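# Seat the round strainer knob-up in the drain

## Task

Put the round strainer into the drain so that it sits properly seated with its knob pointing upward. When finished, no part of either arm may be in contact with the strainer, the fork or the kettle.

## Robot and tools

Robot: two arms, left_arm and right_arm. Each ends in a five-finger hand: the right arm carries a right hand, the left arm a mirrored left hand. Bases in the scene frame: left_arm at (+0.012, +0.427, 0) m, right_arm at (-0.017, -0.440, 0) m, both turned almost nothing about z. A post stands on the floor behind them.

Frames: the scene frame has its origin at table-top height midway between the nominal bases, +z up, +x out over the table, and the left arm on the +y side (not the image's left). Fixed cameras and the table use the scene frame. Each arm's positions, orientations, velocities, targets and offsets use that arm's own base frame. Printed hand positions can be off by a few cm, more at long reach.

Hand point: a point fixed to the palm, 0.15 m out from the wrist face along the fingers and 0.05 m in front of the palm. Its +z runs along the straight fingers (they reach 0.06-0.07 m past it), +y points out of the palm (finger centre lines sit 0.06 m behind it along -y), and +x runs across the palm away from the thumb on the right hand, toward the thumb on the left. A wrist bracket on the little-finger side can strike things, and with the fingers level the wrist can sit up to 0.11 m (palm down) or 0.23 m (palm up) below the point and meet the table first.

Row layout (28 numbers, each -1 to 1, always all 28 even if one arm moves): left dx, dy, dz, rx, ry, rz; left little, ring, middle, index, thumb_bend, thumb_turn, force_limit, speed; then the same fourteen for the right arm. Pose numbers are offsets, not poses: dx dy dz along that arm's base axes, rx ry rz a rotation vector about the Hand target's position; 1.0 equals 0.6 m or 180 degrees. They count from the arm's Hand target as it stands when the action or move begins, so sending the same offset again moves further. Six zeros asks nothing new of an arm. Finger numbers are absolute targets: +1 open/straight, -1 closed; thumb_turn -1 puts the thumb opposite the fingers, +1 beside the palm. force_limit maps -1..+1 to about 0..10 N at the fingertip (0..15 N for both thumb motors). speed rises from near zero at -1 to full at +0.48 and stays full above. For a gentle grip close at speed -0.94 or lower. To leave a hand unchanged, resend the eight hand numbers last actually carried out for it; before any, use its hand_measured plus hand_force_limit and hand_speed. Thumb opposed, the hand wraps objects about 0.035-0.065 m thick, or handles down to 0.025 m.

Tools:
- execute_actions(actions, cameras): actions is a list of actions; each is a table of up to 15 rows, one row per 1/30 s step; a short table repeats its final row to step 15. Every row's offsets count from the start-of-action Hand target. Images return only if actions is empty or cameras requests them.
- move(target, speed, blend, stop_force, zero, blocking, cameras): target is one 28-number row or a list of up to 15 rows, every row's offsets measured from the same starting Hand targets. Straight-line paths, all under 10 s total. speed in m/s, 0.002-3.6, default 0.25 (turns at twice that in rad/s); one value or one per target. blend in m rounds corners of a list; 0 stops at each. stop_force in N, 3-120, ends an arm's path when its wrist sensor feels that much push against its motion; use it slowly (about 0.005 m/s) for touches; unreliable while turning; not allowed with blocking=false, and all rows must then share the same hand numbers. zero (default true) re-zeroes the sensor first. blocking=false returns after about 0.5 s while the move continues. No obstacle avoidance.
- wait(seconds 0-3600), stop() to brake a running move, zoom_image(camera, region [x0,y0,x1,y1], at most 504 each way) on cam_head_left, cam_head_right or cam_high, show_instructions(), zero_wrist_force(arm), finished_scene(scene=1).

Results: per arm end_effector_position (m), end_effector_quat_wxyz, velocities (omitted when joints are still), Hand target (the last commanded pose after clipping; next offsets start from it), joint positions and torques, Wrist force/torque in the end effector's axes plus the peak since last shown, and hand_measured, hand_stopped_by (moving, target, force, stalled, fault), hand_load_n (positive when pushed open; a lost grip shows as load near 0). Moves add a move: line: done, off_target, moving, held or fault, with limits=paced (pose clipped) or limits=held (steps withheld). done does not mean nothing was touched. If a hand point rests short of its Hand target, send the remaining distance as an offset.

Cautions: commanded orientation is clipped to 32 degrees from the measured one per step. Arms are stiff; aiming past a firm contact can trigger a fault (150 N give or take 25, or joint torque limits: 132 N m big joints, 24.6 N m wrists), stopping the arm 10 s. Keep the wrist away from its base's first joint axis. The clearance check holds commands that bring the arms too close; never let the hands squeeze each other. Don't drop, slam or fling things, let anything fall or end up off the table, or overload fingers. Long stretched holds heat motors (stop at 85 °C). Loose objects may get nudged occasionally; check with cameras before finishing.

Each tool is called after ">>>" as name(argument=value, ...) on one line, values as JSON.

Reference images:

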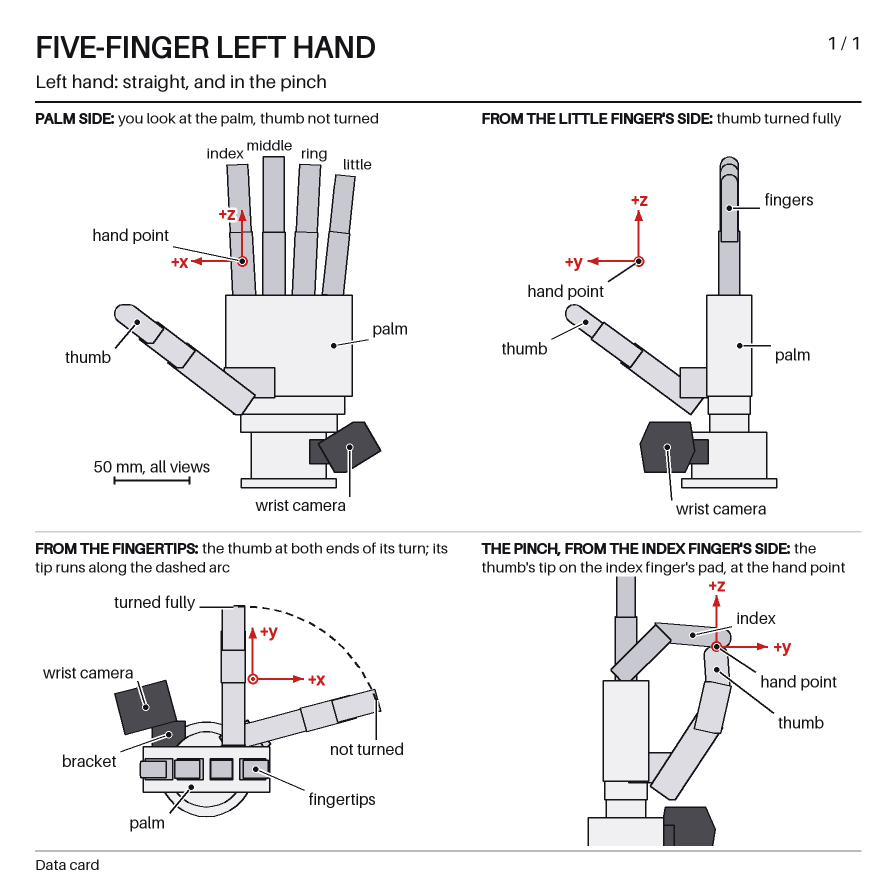

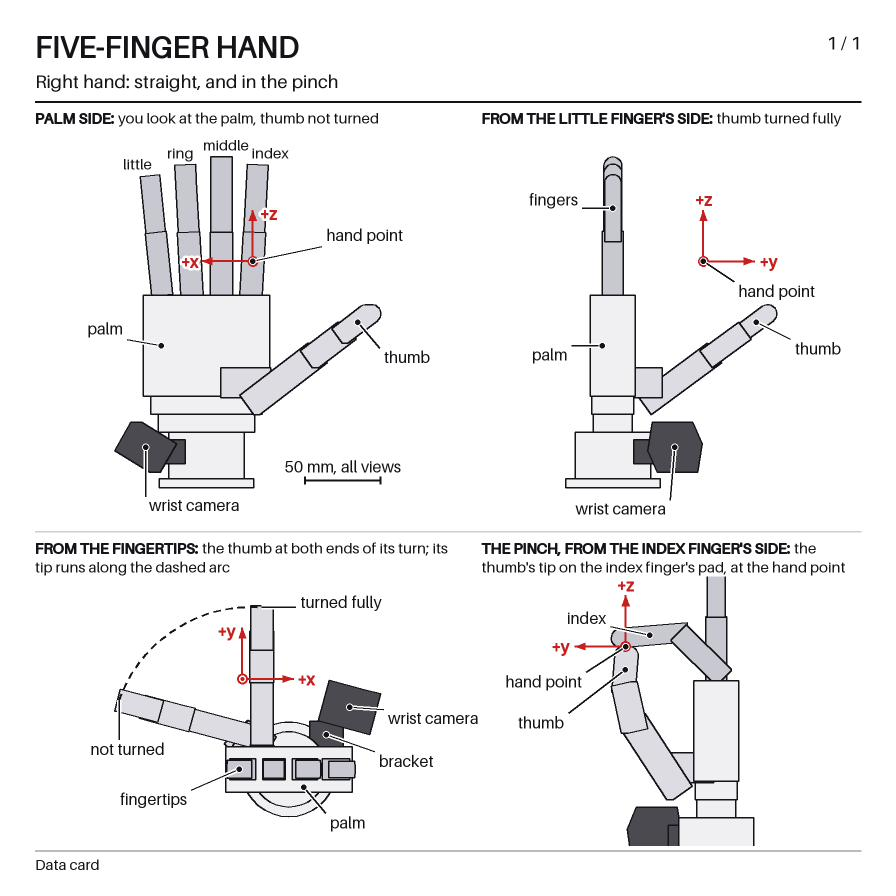

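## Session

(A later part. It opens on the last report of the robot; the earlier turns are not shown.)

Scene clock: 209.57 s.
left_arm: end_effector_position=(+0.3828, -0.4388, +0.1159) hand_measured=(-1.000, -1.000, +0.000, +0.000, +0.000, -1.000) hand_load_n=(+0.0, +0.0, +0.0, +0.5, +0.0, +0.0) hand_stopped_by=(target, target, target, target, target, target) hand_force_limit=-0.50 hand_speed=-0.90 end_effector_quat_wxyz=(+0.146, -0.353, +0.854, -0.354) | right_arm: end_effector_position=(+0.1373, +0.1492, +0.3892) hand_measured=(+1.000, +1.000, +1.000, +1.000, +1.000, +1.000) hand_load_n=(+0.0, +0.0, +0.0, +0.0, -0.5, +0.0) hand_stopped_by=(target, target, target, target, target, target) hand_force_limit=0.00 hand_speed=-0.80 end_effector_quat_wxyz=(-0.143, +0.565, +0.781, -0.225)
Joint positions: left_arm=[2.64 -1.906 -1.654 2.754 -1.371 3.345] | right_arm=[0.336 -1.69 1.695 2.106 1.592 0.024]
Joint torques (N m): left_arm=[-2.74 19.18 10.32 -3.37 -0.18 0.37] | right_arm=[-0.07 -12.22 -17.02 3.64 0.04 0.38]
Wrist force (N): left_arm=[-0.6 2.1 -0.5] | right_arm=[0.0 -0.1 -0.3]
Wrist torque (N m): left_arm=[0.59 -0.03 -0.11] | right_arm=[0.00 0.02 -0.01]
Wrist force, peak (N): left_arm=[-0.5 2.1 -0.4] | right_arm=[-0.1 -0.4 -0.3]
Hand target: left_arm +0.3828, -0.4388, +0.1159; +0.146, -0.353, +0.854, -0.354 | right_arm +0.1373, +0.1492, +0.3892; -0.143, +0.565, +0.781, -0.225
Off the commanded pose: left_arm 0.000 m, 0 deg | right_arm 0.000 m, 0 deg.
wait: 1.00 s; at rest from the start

>>> wait(seconds=0.1, cameras=["cam_head_left", "cam_head_right"])

>>> zoom_image(camera="cam_head_left", region=[190, 340, 230, 380])

>>> zoom_image(camera="cam_head_right", region=[180, 340, 220, 380])

Scene clock: 214.53 s.
left_arm: end_effector_position=(+0.3828, -0.4388, +0.1159) hand_measured=(-1.000, -1.000, +0.000, +0.000, +0.000, -1.000) hand_load_n=(+0.0, +0.5, +0.0, +0.5, +0.0, +0.0) hand_stopped_by=(target, target, target, target, target, target) hand_force_limit=-0.50 hand_speed=-0.90 end_effector_quat_wxyz=(+0.146, -0.353, +0.854, -0.354) | right_arm: end_effector_position=(+0.1373, +0.1492, +0.3892) hand_measured=(+1.000, +1.000, +1.000, +1.000, +1.000, +1.000) hand_load_n=(+0.0, +0.0, +0.0, +0.0, +0.0, +0.0) hand_stopped_by=(target, target, target, target, target, target) hand_force_limit=0.00 hand_speed=-0.80 end_effector_quat_wxyz=(-0.143, +0.565, +0.781, -0.225)
Joint positions: left_arm=[2.64 -1.906 -1.654 2.754 -1.371 3.345] | right_arm=[0.336 -1.69 1.695 2.106 1.592 0.024]
Joint torques (N m): left_arm=[-0.54 19.7 11.81 -3.42 -0.83 0.36] | right_arm=[0.31 -13.17 -17.82 3.64 -0.19 0.29]
Wrist force (N): left_arm=[-0.2 1.8 -0.6] | right_arm=[-0.2 -0.2 -0.4]
Wrist torque (N m): left_arm=[0.56 -0.09 -0.08] | right_arm=[0.00 0.04 -0.02]
Wrist force, peak (N): left_arm=[-0.6 2.1 -0.6] | right_arm=[0.2 -0.6 -0.2]
Hand target: left_arm +0.3828, -0.4388, +0.1159; +0.146, -0.353, +0.854, -0.354 | right_arm +0.1373, +0.1492, +0.3892; -0.143, +0.565, +0.781, -0.225
Off the commanded pose: left_arm 0.000 m, 0 deg | right_arm 0.000 m, 0 deg.
wait: 0.10 s; at rest from the start

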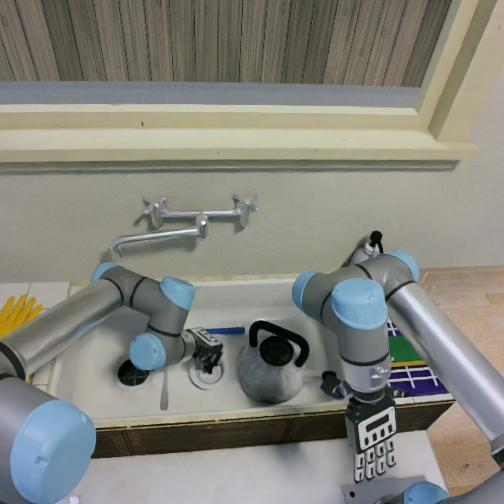

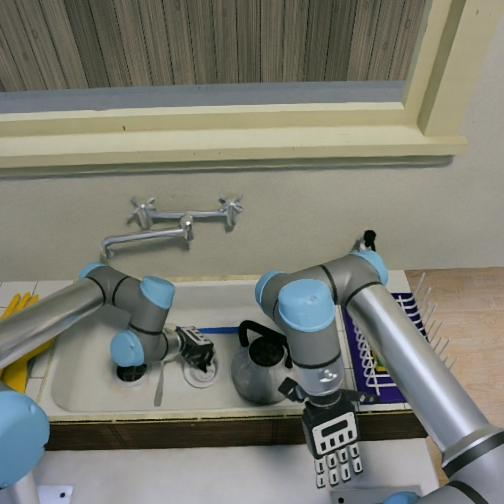

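Scaled by 12.600 from the camera's image (finer frame: 720x720).

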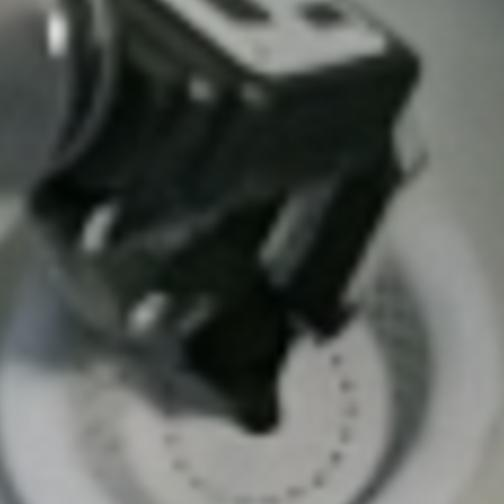

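Scaled by 12.600 from the camera's image (finer frame: 720x720).

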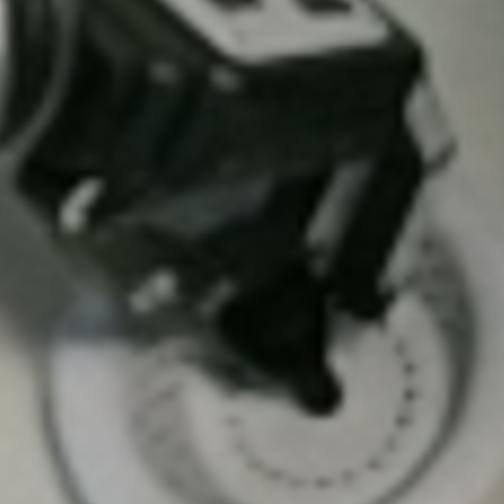

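>>> execute_actions(actions=[[[0,0,0,0,0,0,-1,-1,0.35,0.35,0.5,-1,-0.5,-0.7,0,0,0,0,0,0,1,1,1,1,1,1,0,-0.8]]], cameras=["cam_head_left", "cam_head_right"])

>>> zoom_image(camera="cam_head_left", region=[180, 335, 230, 385])

>>> zoom_image(camera="cam_head_right", region=[175, 335, 225, 385])

Scene clock: 223.70 s.
left_arm: end_effector_position=(+0.3828, -0.4388, +0.1159) hand_measured=(-1.000, -1.000, +0.350, +0.350, +0.500, -1.000) hand_load_n=(+0.0, +0.0, +0.0, +0.0, +0.0, +0.0) hand_stopped_by=(target, target, target, target, target, target) hand_force_limit=-0.50 hand_speed=-0.70 end_effector_quat_wxyz=(+0.146, -0.353, +0.854, -0.354) | right_arm: end_effector_position=(+0.1373, +0.1492, +0.3892) hand_measured=(+1.000, +1.000, +1.000, +1.000, +1.000, +1.000) hand_load_n=(+0.0, +0.0, +0.0, +0.0, -0.5, +0.0) hand_stopped_by=(target, target, target, target, target, target) hand_force_limit=0.00 hand_speed=-0.80 end_effector_quat_wxyz=(-0.143, +0.565, +0.781, -0.225)
Joint positions: left_arm=[2.64 -1.906 -1.654 2.754 -1.371 3.345] | right_arm=[0.336 -1.69 1.695 2.106 1.592 0.024]
Joint torques (N m): left_arm=[1 21.19 12.06 -3.11 -0.93 0.34] | right_arm=[0.46 -12.6 -17.08 3.59 -0.25 0.26]
Wrist force (N): left_arm=[-0.1 2.3 -0.8] | right_arm=[0.0 -0.2 -0.3]
Wrist torque (N m): left_arm=[0.59 -0.10 -0.09] | right_arm=[0.00 0.01 -0.01]
Wrist force, peak (N): left_arm=[-0.4 2.5 -0.9] | right_arm=[-0.1 -0.4 -0.5]
Hand target: left_arm +0.3828, -0.4388, +0.1159; +0.146, -0.353, +0.854, -0.354 | right_arm +0.1373, +0.1492, +0.3892; -0.143, +0.565, +0.781, -0.225
Off the commanded pose: left_arm 0.000 m, 0 deg | right_arm 0.000 m, 0 deg.
Step readings (end_effector_position of left_arm | right_arm):
0: (+0.3828, -0.4388, +0.1159) | (+0.1373, +0.1492, +0.3892)
1: (+0.3828, -0.4388, +0.1159) | (+0.1373, +0.1492, +0.3892)
2: (+0.3828, -0.4388, +0.1159) | (+0.1373, +0.1492, +0.3892)
4: (+0.3828, -0.4388, +0.1159) | (+0.1373, +0.1492, +0.3892)
8: (+0.3828, -0.4388, +0.1159) | (+0.1373, +0.1492, +0.3892)
15: (+0.3828, -0.4388, +0.1159) | (+0.1373, +0.1492, +0.3892)

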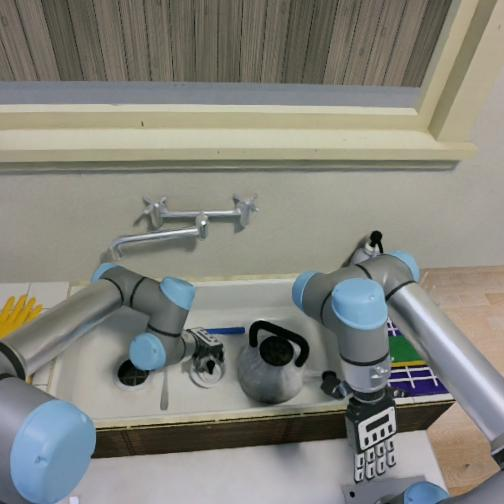

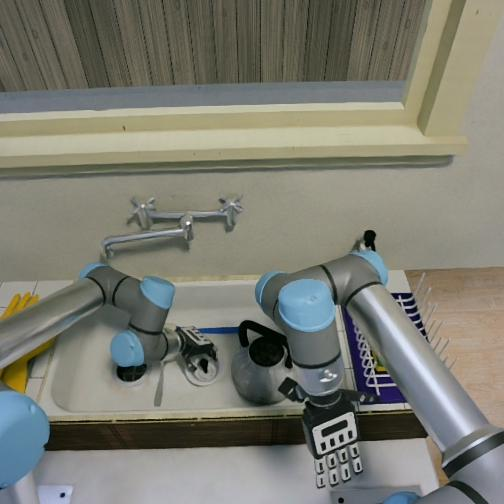

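Scaled by 10.080 from the camera's image (finer frame: 720x720).

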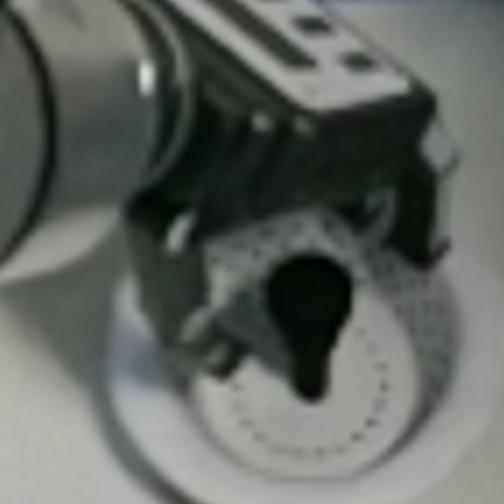

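Scaled by 10.080 from the camera's image (finer frame: 720x720).

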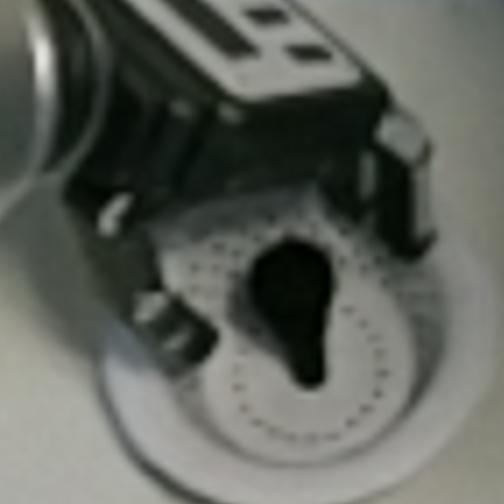

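>>> move(target=[-0.0108,0,0.001,0,0,0,-1,-1,0.35,0.35,0.5,-1,-0.5,-0.7,0,0,0,0,0,0,1,1,1,1,1,1,0,-0.8], speed=0.03, cameras=[])

>>> execute_actions(actions=[[[0,0,0,0,0,0,-1,-1,0.15,0.15,0.2,-1,-0.5,-0.85,0,0,0,0,0,0,1,1,1,1,1,1,0,-0.8]],[[0,0,0,0,0,0,-1,-1,0.15,0.15,0.2,-1,-0.5,-0.85,0,0,0,0,0,0,1,1,1,1,1,1,0,-0.8]]], cameras=["cam_head_left", "cam_head_right"])

>>> zoom_image(camera="cam_head_left", region=[180, 335, 230, 385])

>>> zoom_image(camera="cam_head_right", region=[175, 335, 225, 385])

Scene clock: 254.10 s.
left_arm: end_effector_position=(+0.3762, -0.4388, +0.1165) hand_measured=(-1.000, -1.000, +0.350, +0.350, +0.500, -1.000) hand_load_n=(+0.0, +0.0, +0.0, +0.0, +0.0, +0.0) hand_stopped_by=(target, target, target, target, target, target) hand_force_limit=-0.50 hand_speed=-0.70 end_effector_quat_wxyz=(+0.146, -0.353, +0.854, -0.354) | right_arm: end_effector_position=(+0.1373, +0.1492, +0.3892) hand_measured=(+1.000, +1.000, +1.000, +1.000, +1.000, +1.000) hand_load_n=(+0.0, +0.0, +0.0, +0.0, +0.0, +0.0) hand_stopped_by=(target, target, target, target, target, target) hand_force_limit=0.00 hand_speed=-0.80 end_effector_quat_wxyz=(-0.143, +0.565, +0.781, -0.225)
Joint positions: left_arm=[2.632 -1.895 -1.667 2.758 -1.377 3.339] | right_arm=[0.336 -1.69 1.695 2.106 1.592 0.024]
Joint torques (N m): left_arm=[10.23 16.96 32.18 0.64 1.7 0.9] | right_arm=[-0.5 -12.29 -17.19 3.59 -0.16 0.33]
Wrist force (N): left_arm=[-0.3 2.2 -0.8] | right_arm=[0.1 -0.2 -0.4]
Wrist torque (N m): left_arm=[0.58 -0.08 -0.02] | right_arm=[0.00 0.00 -0.01]
Wrist force, peak (N): left_arm=[-0.2 2.5 -1.1] | right_arm=[0.0 -0.4 -0.5]
Hand target: left_arm +0.3764, -0.4388, +0.1165; +0.146, -0.353, +0.854, -0.354 | right_arm +0.1373, +0.1492, +0.3892; -0.143, +0.565, +0.781, -0.225
Off the commanded pose: left_arm 0.000 m, 0 deg | right_arm 0.000 m, 0 deg.
move: done

Scene clock: 255.77 s.
left_arm: end_effector_position=(+0.3764, -0.4388, +0.1165) hand_measured=(-1.000, -1.000, +0.150, +0.150, +0.200, -1.000) hand_load_n=(+0.0, +0.0, +0.5, +0.0, +0.0, +0.0) hand_stopped_by=(target, target, target, target, target, target) hand_force_limit=-0.50 hand_speed=-0.85 end_effector_quat_wxyz=(+0.146, -0.353, +0.854, -0.354) | right_arm: end_effector_position=(+0.1373, +0.1492, +0.3892) hand_measured=(+1.000, +1.000, +1.000, +1.000, +1.000, +1.000) hand_load_n=(+0.0, +0.0, +0.0, +0.0, +0.0, +0.0) hand_stopped_by=(target, target, target, target, target, target) hand_force_limit=0.00 hand_speed=-0.80 end_effector_quat_wxyz=(-0.143, +0.565, +0.781, -0.225)
Joint positions: left_arm=[2.632 -1.895 -1.667 2.758 -1.376 3.34] | right_arm=[0.336 -1.69 1.695 2.106 1.592 0.024]
Joint torques (N m): left_arm=[11.96 16.63 30.92 -2.99 1.45 1.3] | right_arm=[-0.19 -12.99 -18.6 3.73 -0.16 0.37]
Wrist force (N): left_arm=[-0.3 2.0 -0.6] | right_arm=[0.0 -0.2 -0.2]
Wrist torque (N m): left_arm=[0.57 -0.07 -0.03] | right_arm=[-0.01 0.02 -0.01]
Wrist force, peak (N): left_arm=[-0.3 2.3 -1.1] | right_arm=[-0.1 -0.4 -0.4]
Hand target: left_arm +0.3764, -0.4388, +0.1165; +0.146, -0.353, +0.854, -0.354 | right_arm +0.1373, +0.1492, +0.3892; -0.143, +0.565, +0.781, -0.225
Off the commanded pose: left_arm 0.000 m, 0 deg | right_arm 0.000 m, 0 deg.
Step readings (end_effector_position of left_arm | right_arm):
0: (+0.3762, -0.4388, +0.1165) | (+0.1373, +0.1492, +0.3892)
1: (+0.3762, -0.4388, +0.1165) | (+0.1373, +0.1492, +0.3892)
2: (+0.3762, -0.4388, +0.1165) | (+0.1373, +0.1492, +0.3892)
4: (+0.3763, -0.4388, +0.1165) | (+0.1373, +0.1492, +0.3892)
8: (+0.3763, -0.4388, +0.1165) | (+0.1373, +0.1492, +0.3892)
15: (+0.3764, -0.4388, +0.1165) | (+0.1373, +0.1492, +0.3892)
16: (+0.3764, -0.4388, +0.1165) | (+0.1373, +0.1492, +0.3892)
17: (+0.3764, -0.4388, +0.1165) | (+0.1373, +0.1492, +0.3892)
19: (+0.3764, -0.4388, +0.1165) | (+0.1373, +0.1492, +0.3892)
23: (+0.3764, -0.4388, +0.1165) | (+0.1373, +0.1492, +0.3892)
30: (+0.3764, -0.4388, +0.1165) | (+0.1373, +0.1492, +0.3892)

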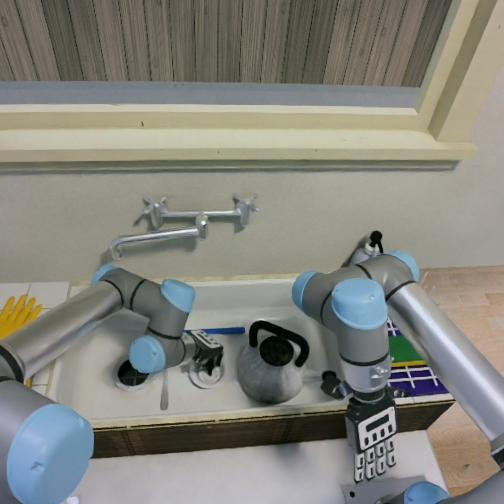

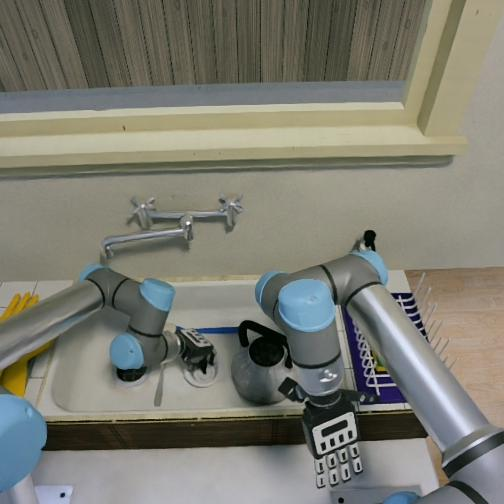

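Scaled by 10.080 from the camera's image (finer frame: 720x720).

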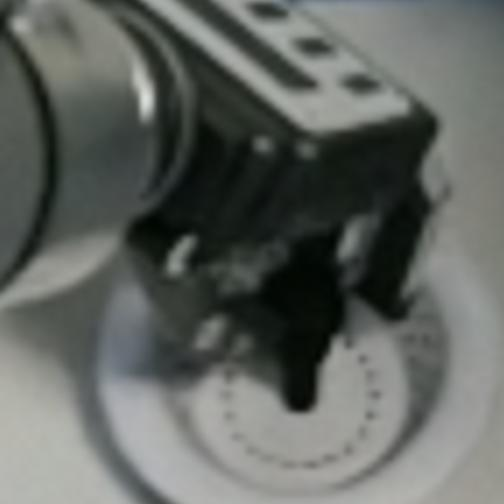

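Scaled by 10.080 from the camera's image (finer frame: 720x720).

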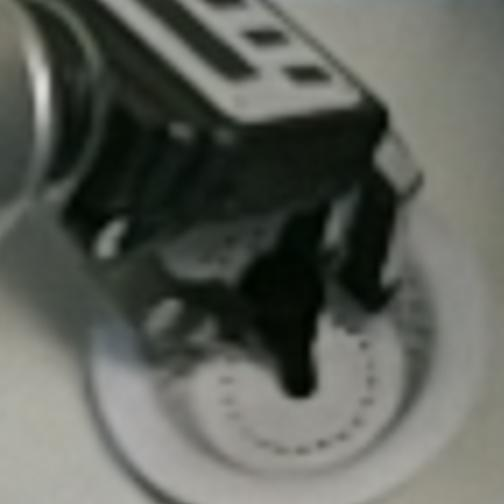

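>>> zoom_image(camera="cam_head_left", region=[195, 350, 225, 380])

>>> zoom_image(camera="cam_head_right", region=[188, 350, 218, 380])

Scaled by 16.800 from the camera's image (finer frame: 720x720).

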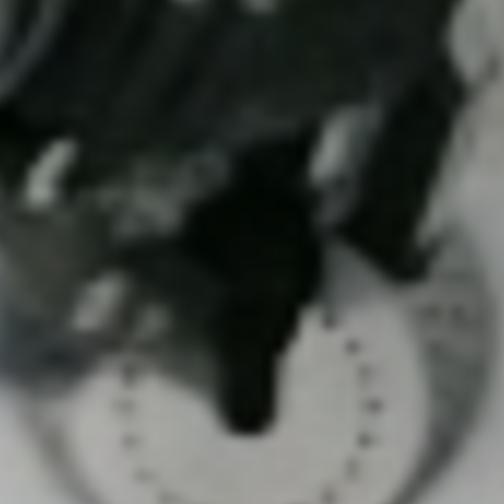

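Scaled by 16.800 from the camera's image (finer frame: 720x720).

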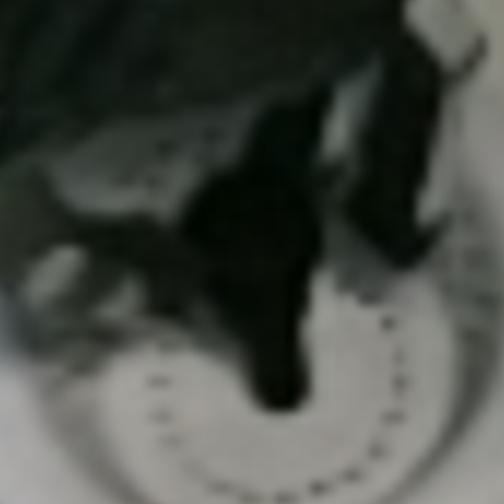

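>>> execute_actions(actions=[[[0,0,0,0,0,0,-1,-1,0.0,0.0,0.05,-1,-0.5,-0.85,0,0,0,0,0,0,1,1,1,1,1,1,0,-0.8]],[[0,0,0,0,0,0,-1,-1,0.0,0.0,0.05,-1,-0.5,-0.85,0,0,0,0,0,0,1,1,1,1,1,1,0,-0.8]]], cameras=["cam_head_left", "cam_head_right"])

>>> zoom_image(camera="cam_head_left", region=[185, 340, 225, 380])

>>> zoom_image(camera="cam_head_right", region=[180, 340, 220, 380])

Scene clock: 271.10 s.
left_arm: end_effector_position=(+0.3764, -0.4388, +0.1165) hand_measured=(-1.000, -1.000, +0.000, +0.000, +0.050, -1.000) hand_load_n=(+0.0, +0.0, +0.5, +0.0, +0.0, +0.0) hand_stopped_by=(target, target, target, target, target, target) hand_force_limit=-0.50 hand_speed=-0.85 end_effector_quat_wxyz=(+0.146, -0.353, +0.854, -0.354) | right_arm: end_effector_position=(+0.1373, +0.1492, +0.3892) hand_measured=(+1.000, +1.000, +1.000, +1.000, +1.000, +1.000) hand_load_n=(+0.0, +0.0, +0.0, +0.0, +0.0, +0.0) hand_stopped_by=(target, target, target, target, target, target) hand_force_limit=0.00 hand_speed=-0.80 end_effector_quat_wxyz=(-0.143, +0.565, +0.781, -0.225)
Joint positions: left_arm=[2.632 -1.895 -1.667 2.758 -1.376 3.34] | right_arm=[0.336 -1.69 1.695 2.106 1.592 0.024]
Joint torques (N m): left_arm=[11.85 16.45 28.44 -2.91 0.89 1.29] | right_arm=[0.26 -12.93 -18.04 3.73 -0.13 0.39]
Wrist force (N): left_arm=[-0.2 1.8 -0.9] | right_arm=[-0.1 -0.3 -0.4]
Wrist torque (N m): left_arm=[0.54 -0.09 -0.01] | right_arm=[-0.02 0.04 -0.02]
Wrist force, peak (N): left_arm=[-0.2 2.2 -0.9] | right_arm=[-0.3 -0.5 -0.3]
Hand target: left_arm +0.3764, -0.4388, +0.1165; +0.146, -0.353, +0.854, -0.354 | right_arm +0.1373, +0.1492, +0.3892; -0.143, +0.565, +0.781, -0.225
Off the commanded pose: left_arm 0.000 m, 0 deg | right_arm 0.000 m, 0 deg.
Step readings (end_effector_position of left_arm | right_arm):
0: (+0.3764, -0.4388, +0.1165) | (+0.1373, +0.1492, +0.3892)
1: (+0.3764, -0.4388, +0.1165) | (+0.1373, +0.1492, +0.3892)
2: (+0.3764, -0.4388, +0.1165) | (+0.1373, +0.1492, +0.3892)
4: (+0.3764, -0.4388, +0.1165) | (+0.1373, +0.1492, +0.3892)
8: (+0.3764, -0.4388, +0.1165) | (+0.1373, +0.1492, +0.3892)
15: (+0.3764, -0.4388, +0.1165) | (+0.1373, +0.1492, +0.3892)
16: (+0.3764, -0.4388, +0.1165) | (+0.1373, +0.1492, +0.3892)
17: (+0.3764, -0.4388, +0.1165) | (+0.1373, +0.1492, +0.3892)
19: (+0.3764, -0.4388, +0.1165) | (+0.1373, +0.1492, +0.3892)
23: (+0.3764, -0.4388, +0.1165) | (+0.1373, +0.1492, +0.3892)
30: (+0.3764, -0.4388, +0.1165) | (+0.1373, +0.1492, +0.3892)

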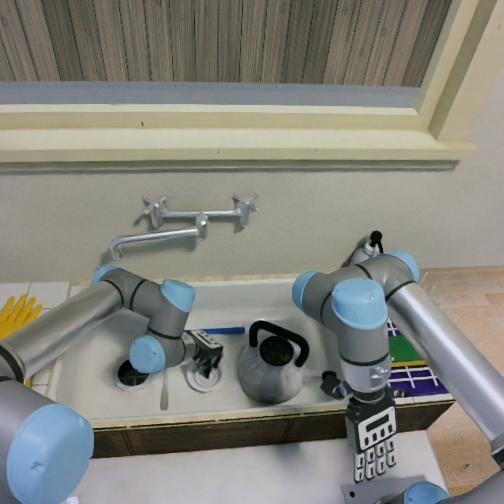

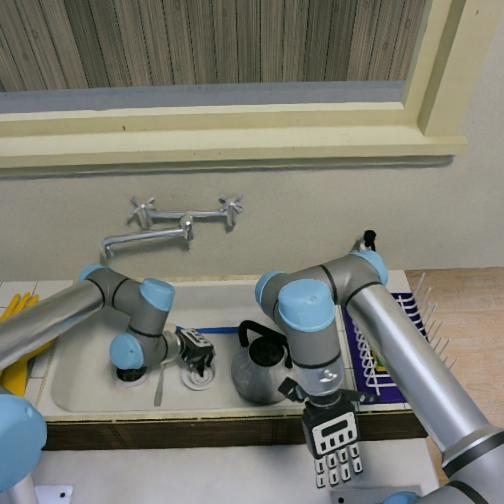

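Scaled by 12.600 from the camera's image (finer frame: 720x720).

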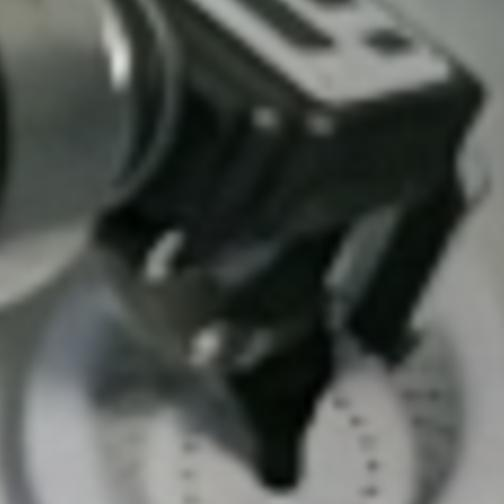

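Scaled by 12.600 from the camera's image (finer frame: 720x720).

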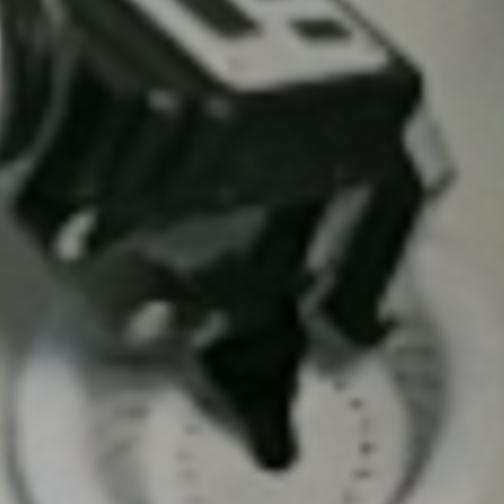

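>>> execute_actions(actions=[[[0,0,0,0,0,0,-1,-1,0.4,0.4,0.5,-1,-0.5,-0.7,0,0,0,0,0,0,1,1,1,1,1,1,0,-0.8]],[[0,0,0,0,0,0,-1,-1,0.4,0.4,0.5,-1,-0.5,-0.7,0,0,0,0,0,0,1,1,1,1,1,1,0,-0.8]]], cameras=[])

>>> move(target=[[0,0,0.1,0,0,0,-1,-1,0.4,0.4,0.5,-1,-0.5,-0.7,0,0,0,0,0,0,1,1,1,1,1,1,0,-0.8],[0,0,0.1,-0.0589,-0.0589,0,-1,-1,0.4,0.4,0.5,-1,-0.5,-0.7,0,0,0,0,0,0,1,1,1,1,1,1,0,-0.8]], speed=0.1, blend=0.02, cameras=["all"])

>>> zoom_image(camera="cam_head_left", region=[170, 320, 240, 390])

>>> zoom_image(camera="cam_head_right", region=[165, 320, 235, 390])

>>> zoom_image(camera="cam_high", region=[250, 160, 330, 260])

Scene clock: 292.60 s.
left_arm: end_effector_position=(+0.3764, -0.4388, +0.1165) hand_measured=(-1.000, -1.000, +0.400, +0.400, +0.500, -1.000) hand_load_n=(+0.0, +0.0, +0.0, +0.0, +0.0, +0.0) hand_stopped_by=(target, target, target, target, target, target) hand_force_limit=-0.50 hand_speed=-0.70 end_effector_quat_wxyz=(+0.146, -0.353, +0.854, -0.354) | right_arm: end_effector_position=(+0.1373, +0.1492, +0.3892) hand_measured=(+1.000, +1.000, +1.000, +1.000, +1.000, +1.000) hand_load_n=(+0.0, +0.0, +0.0, +0.0, +0.0, +0.0) hand_stopped_by=(target, target, target, target, target, target) hand_force_limit=0.00 hand_speed=-0.80 end_effector_quat_wxyz=(-0.143, +0.565, +0.781, -0.225)
Joint positions: left_arm=[2.632 -1.895 -1.667 2.758 -1.376 3.34] | right_arm=[0.336 -1.69 1.695 2.106 1.592 0.024]
Joint torques (N m): left_arm=[11.25 17.67 25.79 -3 0.21 1.28] | right_arm=[0.08 -13.01 -17.33 3.76 -0.16 0.5]
Wrist force (N): left_arm=[-0.2 2.3 -0.8] | right_arm=[0.0 -0.2 -0.4]
Wrist torque (N m): left_arm=[0.59 -0.09 -0.02] | right_arm=[0.00 0.01 -0.01]
Wrist force, peak (N): left_arm=[-0.2 2.5 -1.1] | right_arm=[0.0 -0.3 -0.5]
Hand target: left_arm +0.3764, -0.4388, +0.1165; +0.146, -0.353, +0.854, -0.354 | right_arm +0.1373, +0.1492, +0.3892; -0.143, +0.565, +0.781, -0.225
Off the commanded pose: left_arm 0.000 m, 0 deg | right_arm 0.000 m, 0 deg.
Step readings (end_effector_position of left_arm | right_arm):
0: (+0.3764, -0.4388, +0.1165) | (+0.1373, +0.1492, +0.3892)
1: (+0.3764, -0.4388, +0.1165) | (+0.1373, +0.1492, +0.3892)
2: (+0.3764, -0.4388, +0.1165) | (+0.1373, +0.1492, +0.3892)
4: (+0.3764, -0.4388, +0.1165) | (+0.1373, +0.1492, +0.3892)
8: (+0.3764, -0.4388, +0.1165) | (+0.1373, +0.1492, +0.3892)
15: (+0.3764, -0.4388, +0.1165) | (+0.1373, +0.1492, +0.3892)
16: (+0.3764, -0.4388, +0.1165) | (+0.1373, +0.1492, +0.3892)
17: (+0.3764, -0.4388, +0.1165) | (+0.1373, +0.1492, +0.3892)
19: (+0.3764, -0.4388, +0.1165) | (+0.1373, +0.1492, +0.3892)
23: (+0.3764, -0.4388, +0.1165) | (+0.1373, +0.1492, +0.3892)
30: (+0.3764, -0.4388, +0.1165) | (+0.1373, +0.1492, +0.3892)

Scene clock: 294.97 s.
left_arm: end_effector_position=(+0.3764, -0.4387, +0.1765) hand_measured=(-1.000, -1.000, +0.400, +0.400, +0.500, -1.000) hand_load_n=(+0.0, +0.0, +0.0, +0.0, +0.0, +0.0) hand_stopped_by=(target, target, target, target, target, target) hand_force_limit=-0.50 hand_speed=-0.70 end_effector_quat_wxyz=(+0.191, -0.331, +0.800, -0.462) | right_arm: end_effector_position=(+0.1373, +0.1492, +0.3892) hand_measured=(+1.000, +1.000, +1.000, +1.000, +1.000, +1.000) hand_load_n=(+0.0, +0.0, +0.0, +0.0, +0.0, +0.0) hand_stopped_by=(target, target, target, target, target, target) hand_force_limit=0.00 hand_speed=-0.80 end_effector_quat_wxyz=(-0.143, +0.565, +0.781, -0.225)
Joint positions: left_arm=[2.671 -1.698 -1.823 2.975 -1.299 3.303] | right_arm=[0.336 -1.69 1.695 2.106 1.592 0.024]
Joint torques (N m): left_arm=[-9.57 10.03 32.88 -1.26 -1.12 1.39] | right_arm=[-0.67 -12.64 -18 3.84 -0.14 0.32]
Wrist force (N): left_arm=[-0.4 2.1 -1.0] | right_arm=[0.2 -0.4 -0.4]
Wrist torque (N m): left_arm=[0.60 -0.08 -0.02] | right_arm=[-0.04 -0.01 -0.01]
Wrist force, peak (N): left_arm=[-0.2 2.9 -0.3] | right_arm=[-0.2 -0.3 -0.5]
Hand target: left_arm +0.3764, -0.4388, +0.1765; +0.191, -0.331, +0.800, -0.462 | right_arm +0.1373, +0.1492, +0.3892; -0.143, +0.565, +0.781, -0.225
Off the commanded pose: left_arm 0.000 m, 0 deg | right_arm 0.000 m, 0 deg.
move: done

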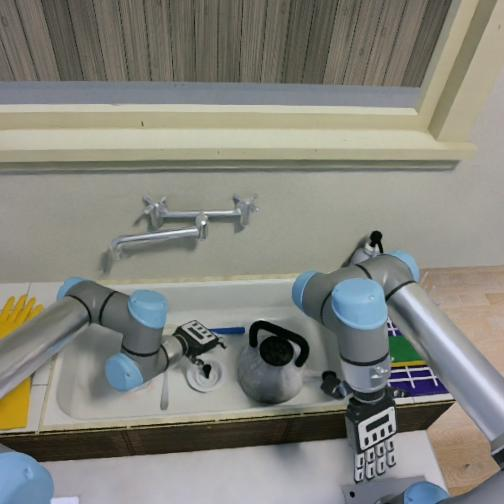

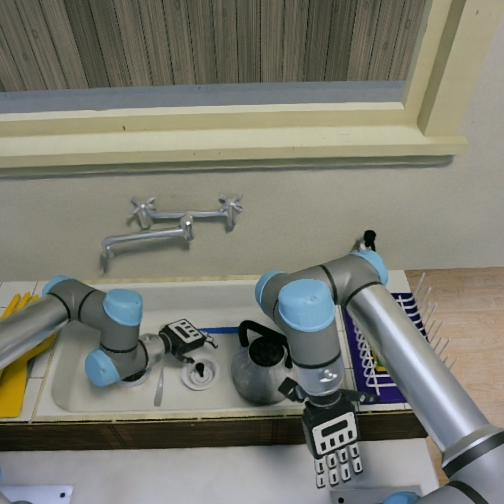

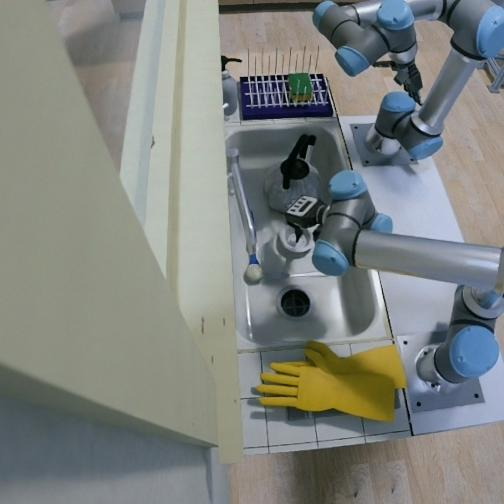

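Scaled by 7.200 from the camera's image (finer frame: 720x720).

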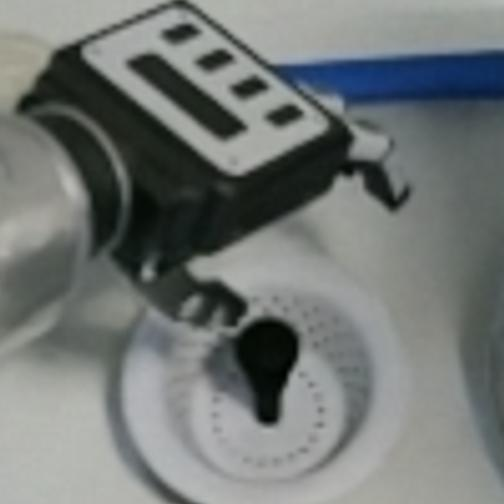

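Scaled by 7.200 from the camera's image (finer frame: 720x720).

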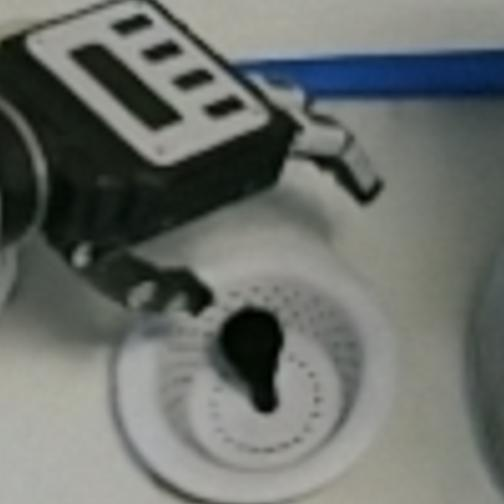

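Scaled by 5.040 from the camera's image (finer frame: 720x720).

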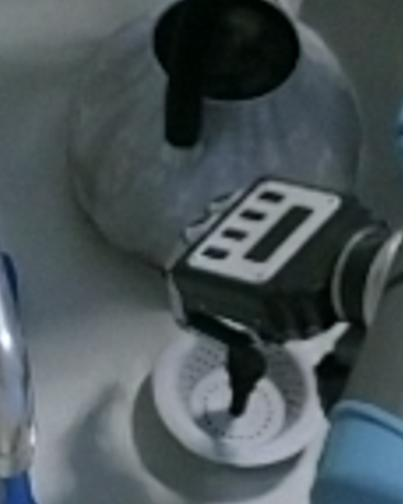

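>>> move(target=[[-0.0163,0.0233,0,0,0,0,-1,-1,0.4,0.4,0.5,-1,-0.5,-0.7,0,0,0,0,0,0,1,1,1,1,1,1,0,-0.8],[-0.0163,0.0233,-0.0667,0,0,0,-1,-1,0.4,0.4,0.5,-1,-0.5,-0.7,0,0,0,0,0,0,1,1,1,1,1,1,0,-0.8]], speed=0.08, blend=0.005, cameras=["all"])

Scene clock: 322.03 s.
left_arm: end_effector_position=(+0.3665, -0.4248, +0.1363) hand_measured=(-1.000, -1.000, +0.400, +0.400, +0.500, -1.000) hand_load_n=(+0.0, +0.0, +0.0, +0.0, +0.0, +0.0) hand_stopped_by=(target, target, target, target, target, target) hand_force_limit=-0.50 hand_speed=-0.70 end_effector_quat_wxyz=(+0.191, -0.331, +0.800, -0.462) | right_arm: end_effector_position=(+0.1373, +0.1492, +0.3892) hand_measured=(+1.000, +1.000, +1.000, +1.000, +1.000, +1.000) hand_load_n=(+0.0, +0.0, +0.0, +0.0, +0.0, +0.0) hand_stopped_by=(target, target, target, target, target, target) hand_force_limit=0.00 hand_speed=-0.80 end_effector_quat_wxyz=(-0.143, +0.565, +0.781, -0.225)
Joint positions: left_arm=[2.694 -1.7 -1.933 3.084 -1.279 3.316] | right_arm=[0.336 -1.69 1.695 2.106 1.592 0.024]
Joint torques (N m): left_arm=[-11.12 35.9 33.47 -2.25 -1 -1.44] | right_arm=[-0.6 -13.14 -17.37 3.67 -0.23 0.45]
Wrist force (N): left_arm=[-0.6 2.0 -1.1] | right_arm=[-0.2 -0.1 -0.4]
Wrist torque (N m): left_arm=[0.60 -0.07 -0.07] | right_arm=[0.01 0.05 -0.03]
Wrist force, peak (N): left_arm=[-0.5 2.8 -0.7] | right_arm=[0.1 -0.3 -0.6]
Hand target: left_arm +0.3666, -0.4248, +0.1365; +0.191, -0.331, +0.800, -0.462 | right_arm +0.1373, +0.1492, +0.3892; -0.143, +0.565, +0.781, -0.225
Off the commanded pose: left_arm 0.000 m, 0 deg | right_arm 0.000 m, 0 deg.
move: done

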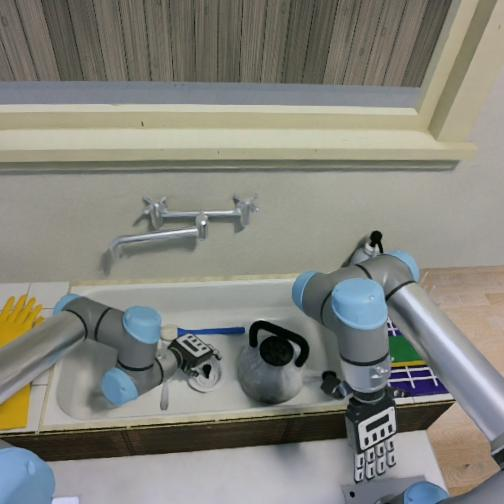

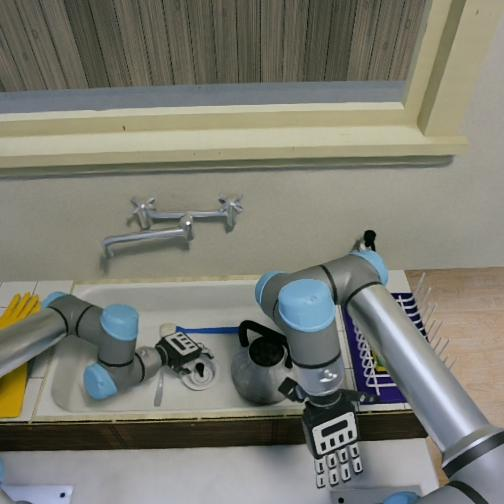

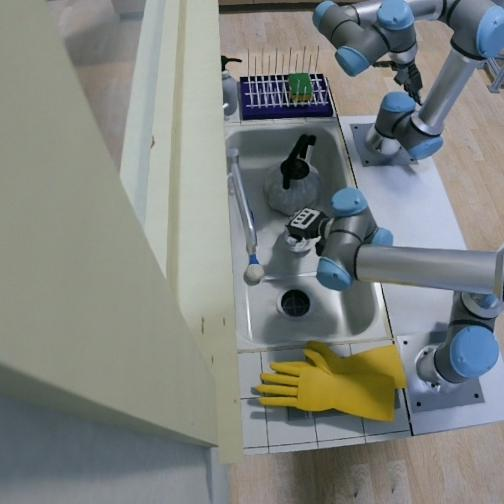

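>>> zoom_image(camera="cam_head_left", region=[150, 320, 270, 420])

>>> zoom_image(camera="cam_head_right", region=[150, 320, 270, 420])

Scaled by 4.200 from the camera's image (finer frame: 720x720).

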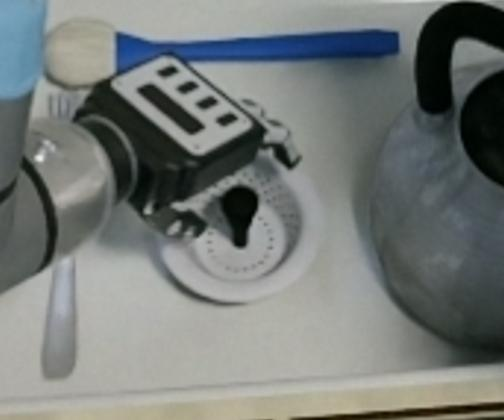

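Scaled by 4.200 from the camera's image (finer frame: 720x720).

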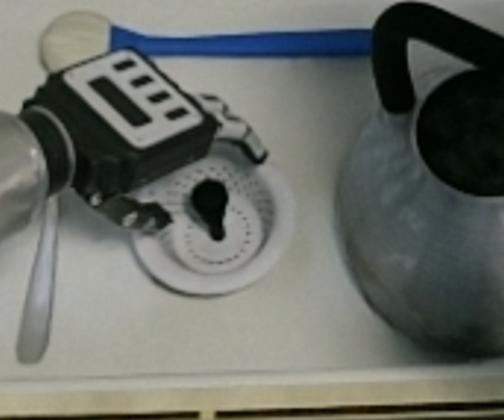

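>>> zoom_image(camera="cam_high", region=[260, 190, 350, 280])

>>> zoom_image(camera="cam_head_left", region=[180, 345, 230, 395])

Scaled by 5.600 from the camera's image (finer frame: 720x720).

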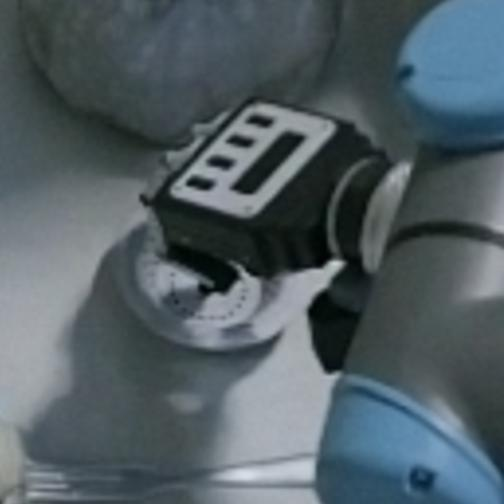

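Scaled by 10.080 from the camera's image (finer frame: 720x720).

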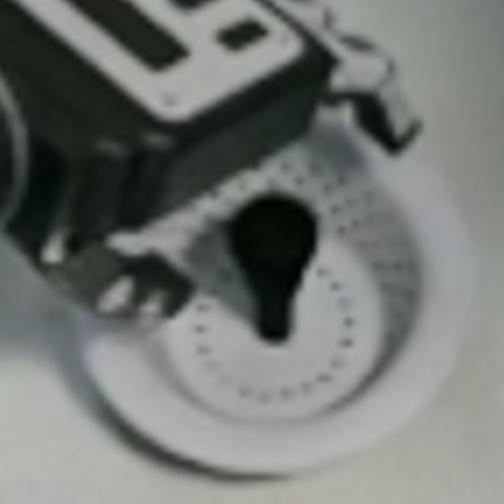

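>>> move(target=[-0.0037,0.0037,0,0.0236,0.0236,0,-1,-1,0.4,0.4,0.5,-1,-0.5,-0.7,0,0,0,0,0,0,1,1,1,1,1,1,0,-0.8], speed=0.08)

>>> move(target=[0,0,-0.045,0,0,0,-1,-1,0.4,0.4,0.5,-1,-0.5,-0.7,0,0,0,0,0,0,1,1,1,1,1,1,0,-0.8], speed=0.03, stop_force=7, cameras=["all"])

Scene clock: 413.33 s.
left_arm: end_effector_position=(+0.3643, -0.4227, +0.1364) hand_measured=(-1.000, -1.000, +0.400, +0.400, +0.500, -1.000) hand_load_n=(+0.0, +0.0, -0.5, +0.0, +0.0, +0.0) hand_stopped_by=(target, target, target, target, target, target) hand_force_limit=-0.50 hand_speed=-0.70 end_effector_quat_wxyz=(+0.174, -0.341, +0.823, -0.419) | right_arm: end_effector_position=(+0.1373, +0.1492, +0.3892) hand_measured=(+1.000, +1.000, +1.000, +1.000, +1.000, +1.000) hand_load_n=(+0.0, +0.0, +0.0, +0.0, -0.5, +0.0) hand_stopped_by=(target, target, target, target, target, target) hand_force_limit=0.00 hand_speed=-0.80 end_effector_quat_wxyz=(-0.143, +0.565, +0.781, -0.225)
Joint positions: left_arm=[2.679 -1.744 -1.845 2.935 -1.311 3.336] | right_arm=[0.336 -1.69 1.695 2.106 1.592 0.024]
Joint torques (N m): left_arm=[7.88 36.86 8.46 2.18 1.58 -1.52] | right_arm=[-0.4 -13.08 -17.67 3.63 -0.25 0.48]
Wrist force (N): left_arm=[0.0 2.2 -1.3] | right_arm=[-0.1 -0.3 -0.5]
Wrist torque (N m): left_arm=[0.61 -0.14 -0.07] | right_arm=[-0.01 0.04 -0.02]
Wrist force, peak (N): left_arm=[-0.4 2.5 -1.2] | right_arm=[0.4 -0.5 -0.4]
Hand target: left_arm +0.3644, -0.4226, +0.1365; +0.174, -0.341, +0.823, -0.419 | right_arm +0.1373, +0.1492, +0.3892; -0.143, +0.565, +0.781, -0.225
Off the commanded pose: left_arm 0.000 m, 0 deg | right_arm 0.000 m, 0 deg.
move: done

Scene clock: 415.33 s.
left_arm: end_effector_position=(+0.3644, -0.4226, +0.1095) hand_measured=(-1.000, -1.000, +0.400, +0.400, +0.500, -1.000) hand_load_n=(+0.0, +0.0, +0.0, -0.5, +0.0, +0.0) hand_stopped_by=(target, target, target, target, target, target) hand_force_limit=-0.50 hand_speed=-0.70 end_effector_quat_wxyz=(+0.174, -0.341, +0.823, -0.419) | right_arm: end_effector_position=(+0.1373, +0.1492, +0.3892) hand_measured=(+1.000, +1.000, +1.000, +1.000, +1.000, +1.000) hand_load_n=(+0.0, +0.0, +0.0, +0.0, +0.0, +0.0) hand_stopped_by=(target, target, target, target, target, target) hand_force_limit=0.00 hand_speed=-0.80 end_effector_quat_wxyz=(-0.143, +0.565, +0.781, -0.225)
Joint positions: left_arm=[2.679 -1.775 -1.885 3.006 -1.311 3.336] | right_arm=[0.336 -1.69 1.695 2.106 1.592 0.024]
Joint torques (N m): left_arm=[10.01 37.98 32.8 -2.96 1.68 -1.38] | right_arm=[0.1 -13.87 -18.25 3.79 -0.19 0.39]
Wrist force (N): left_arm=[-0.4 2.2 -0.9] | right_arm=[-0.1 -0.3 -0.2]
Wrist torque (N m): left_arm=[0.58 -0.06 -0.07] | right_arm=[-0.03 0.03 -0.02]
Wrist force, peak (N): left_arm=[-0.4 2.6 -1.2] | right_arm=[0.0 -0.3 -0.6]
Hand target: left_arm +0.3644, -0.4226, +0.1095; +0.174, -0.341, +0.823, -0.419 | right_arm +0.1373, +0.1492, +0.3892; -0.143, +0.565, +0.781, -0.225
Off the commanded pose: left_arm 0.000 m, 0 deg | right_arm 0.000 m, 0 deg.
move: done

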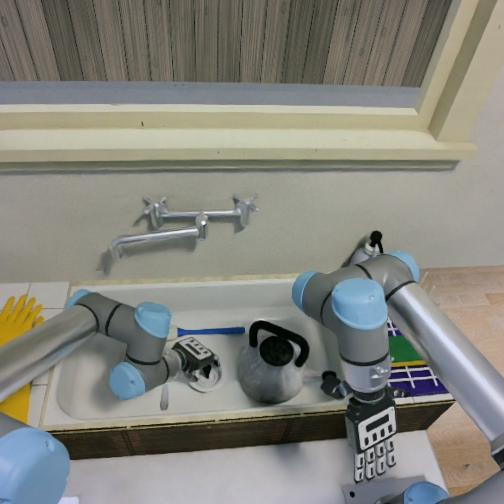

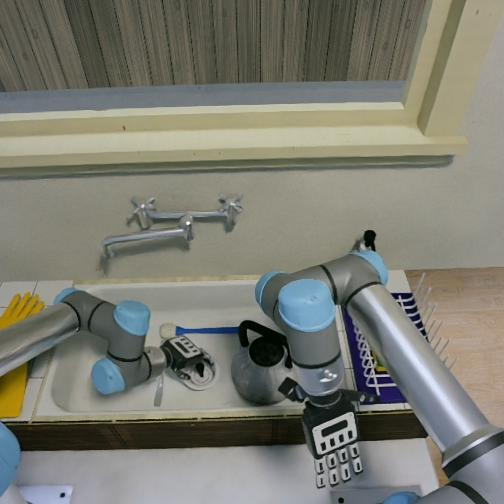

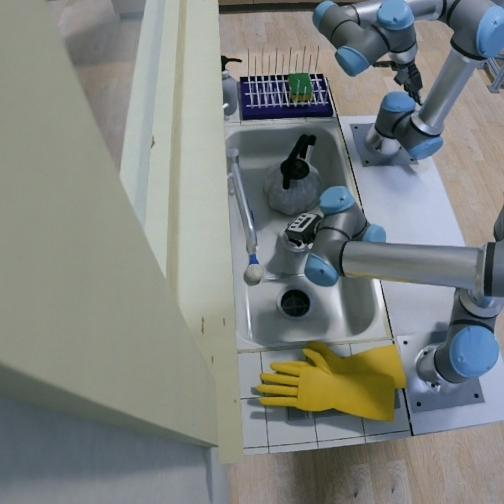

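>>> zoom_image(camera="cam_head_left", region=[180, 345, 230, 395])

>>> zoom_image(camera="cam_head_right", region=[170, 345, 220, 395])

Scaled by 10.080 from the camera's image (finer frame: 720x720).

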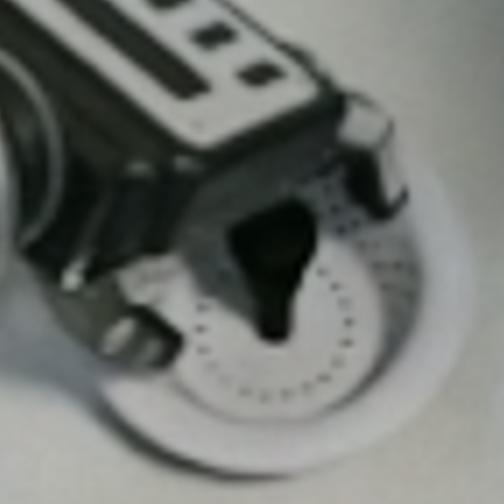

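Scaled by 10.080 from the camera's image (finer frame: 720x720).

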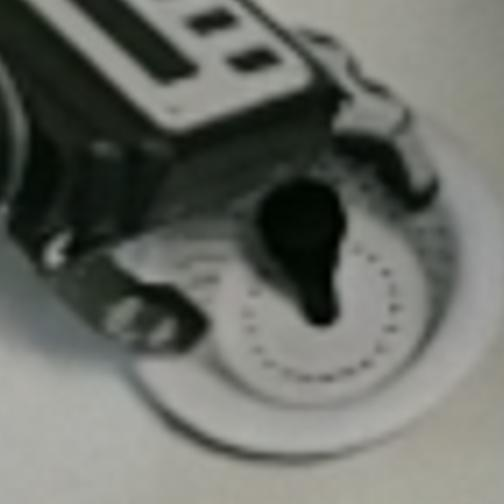

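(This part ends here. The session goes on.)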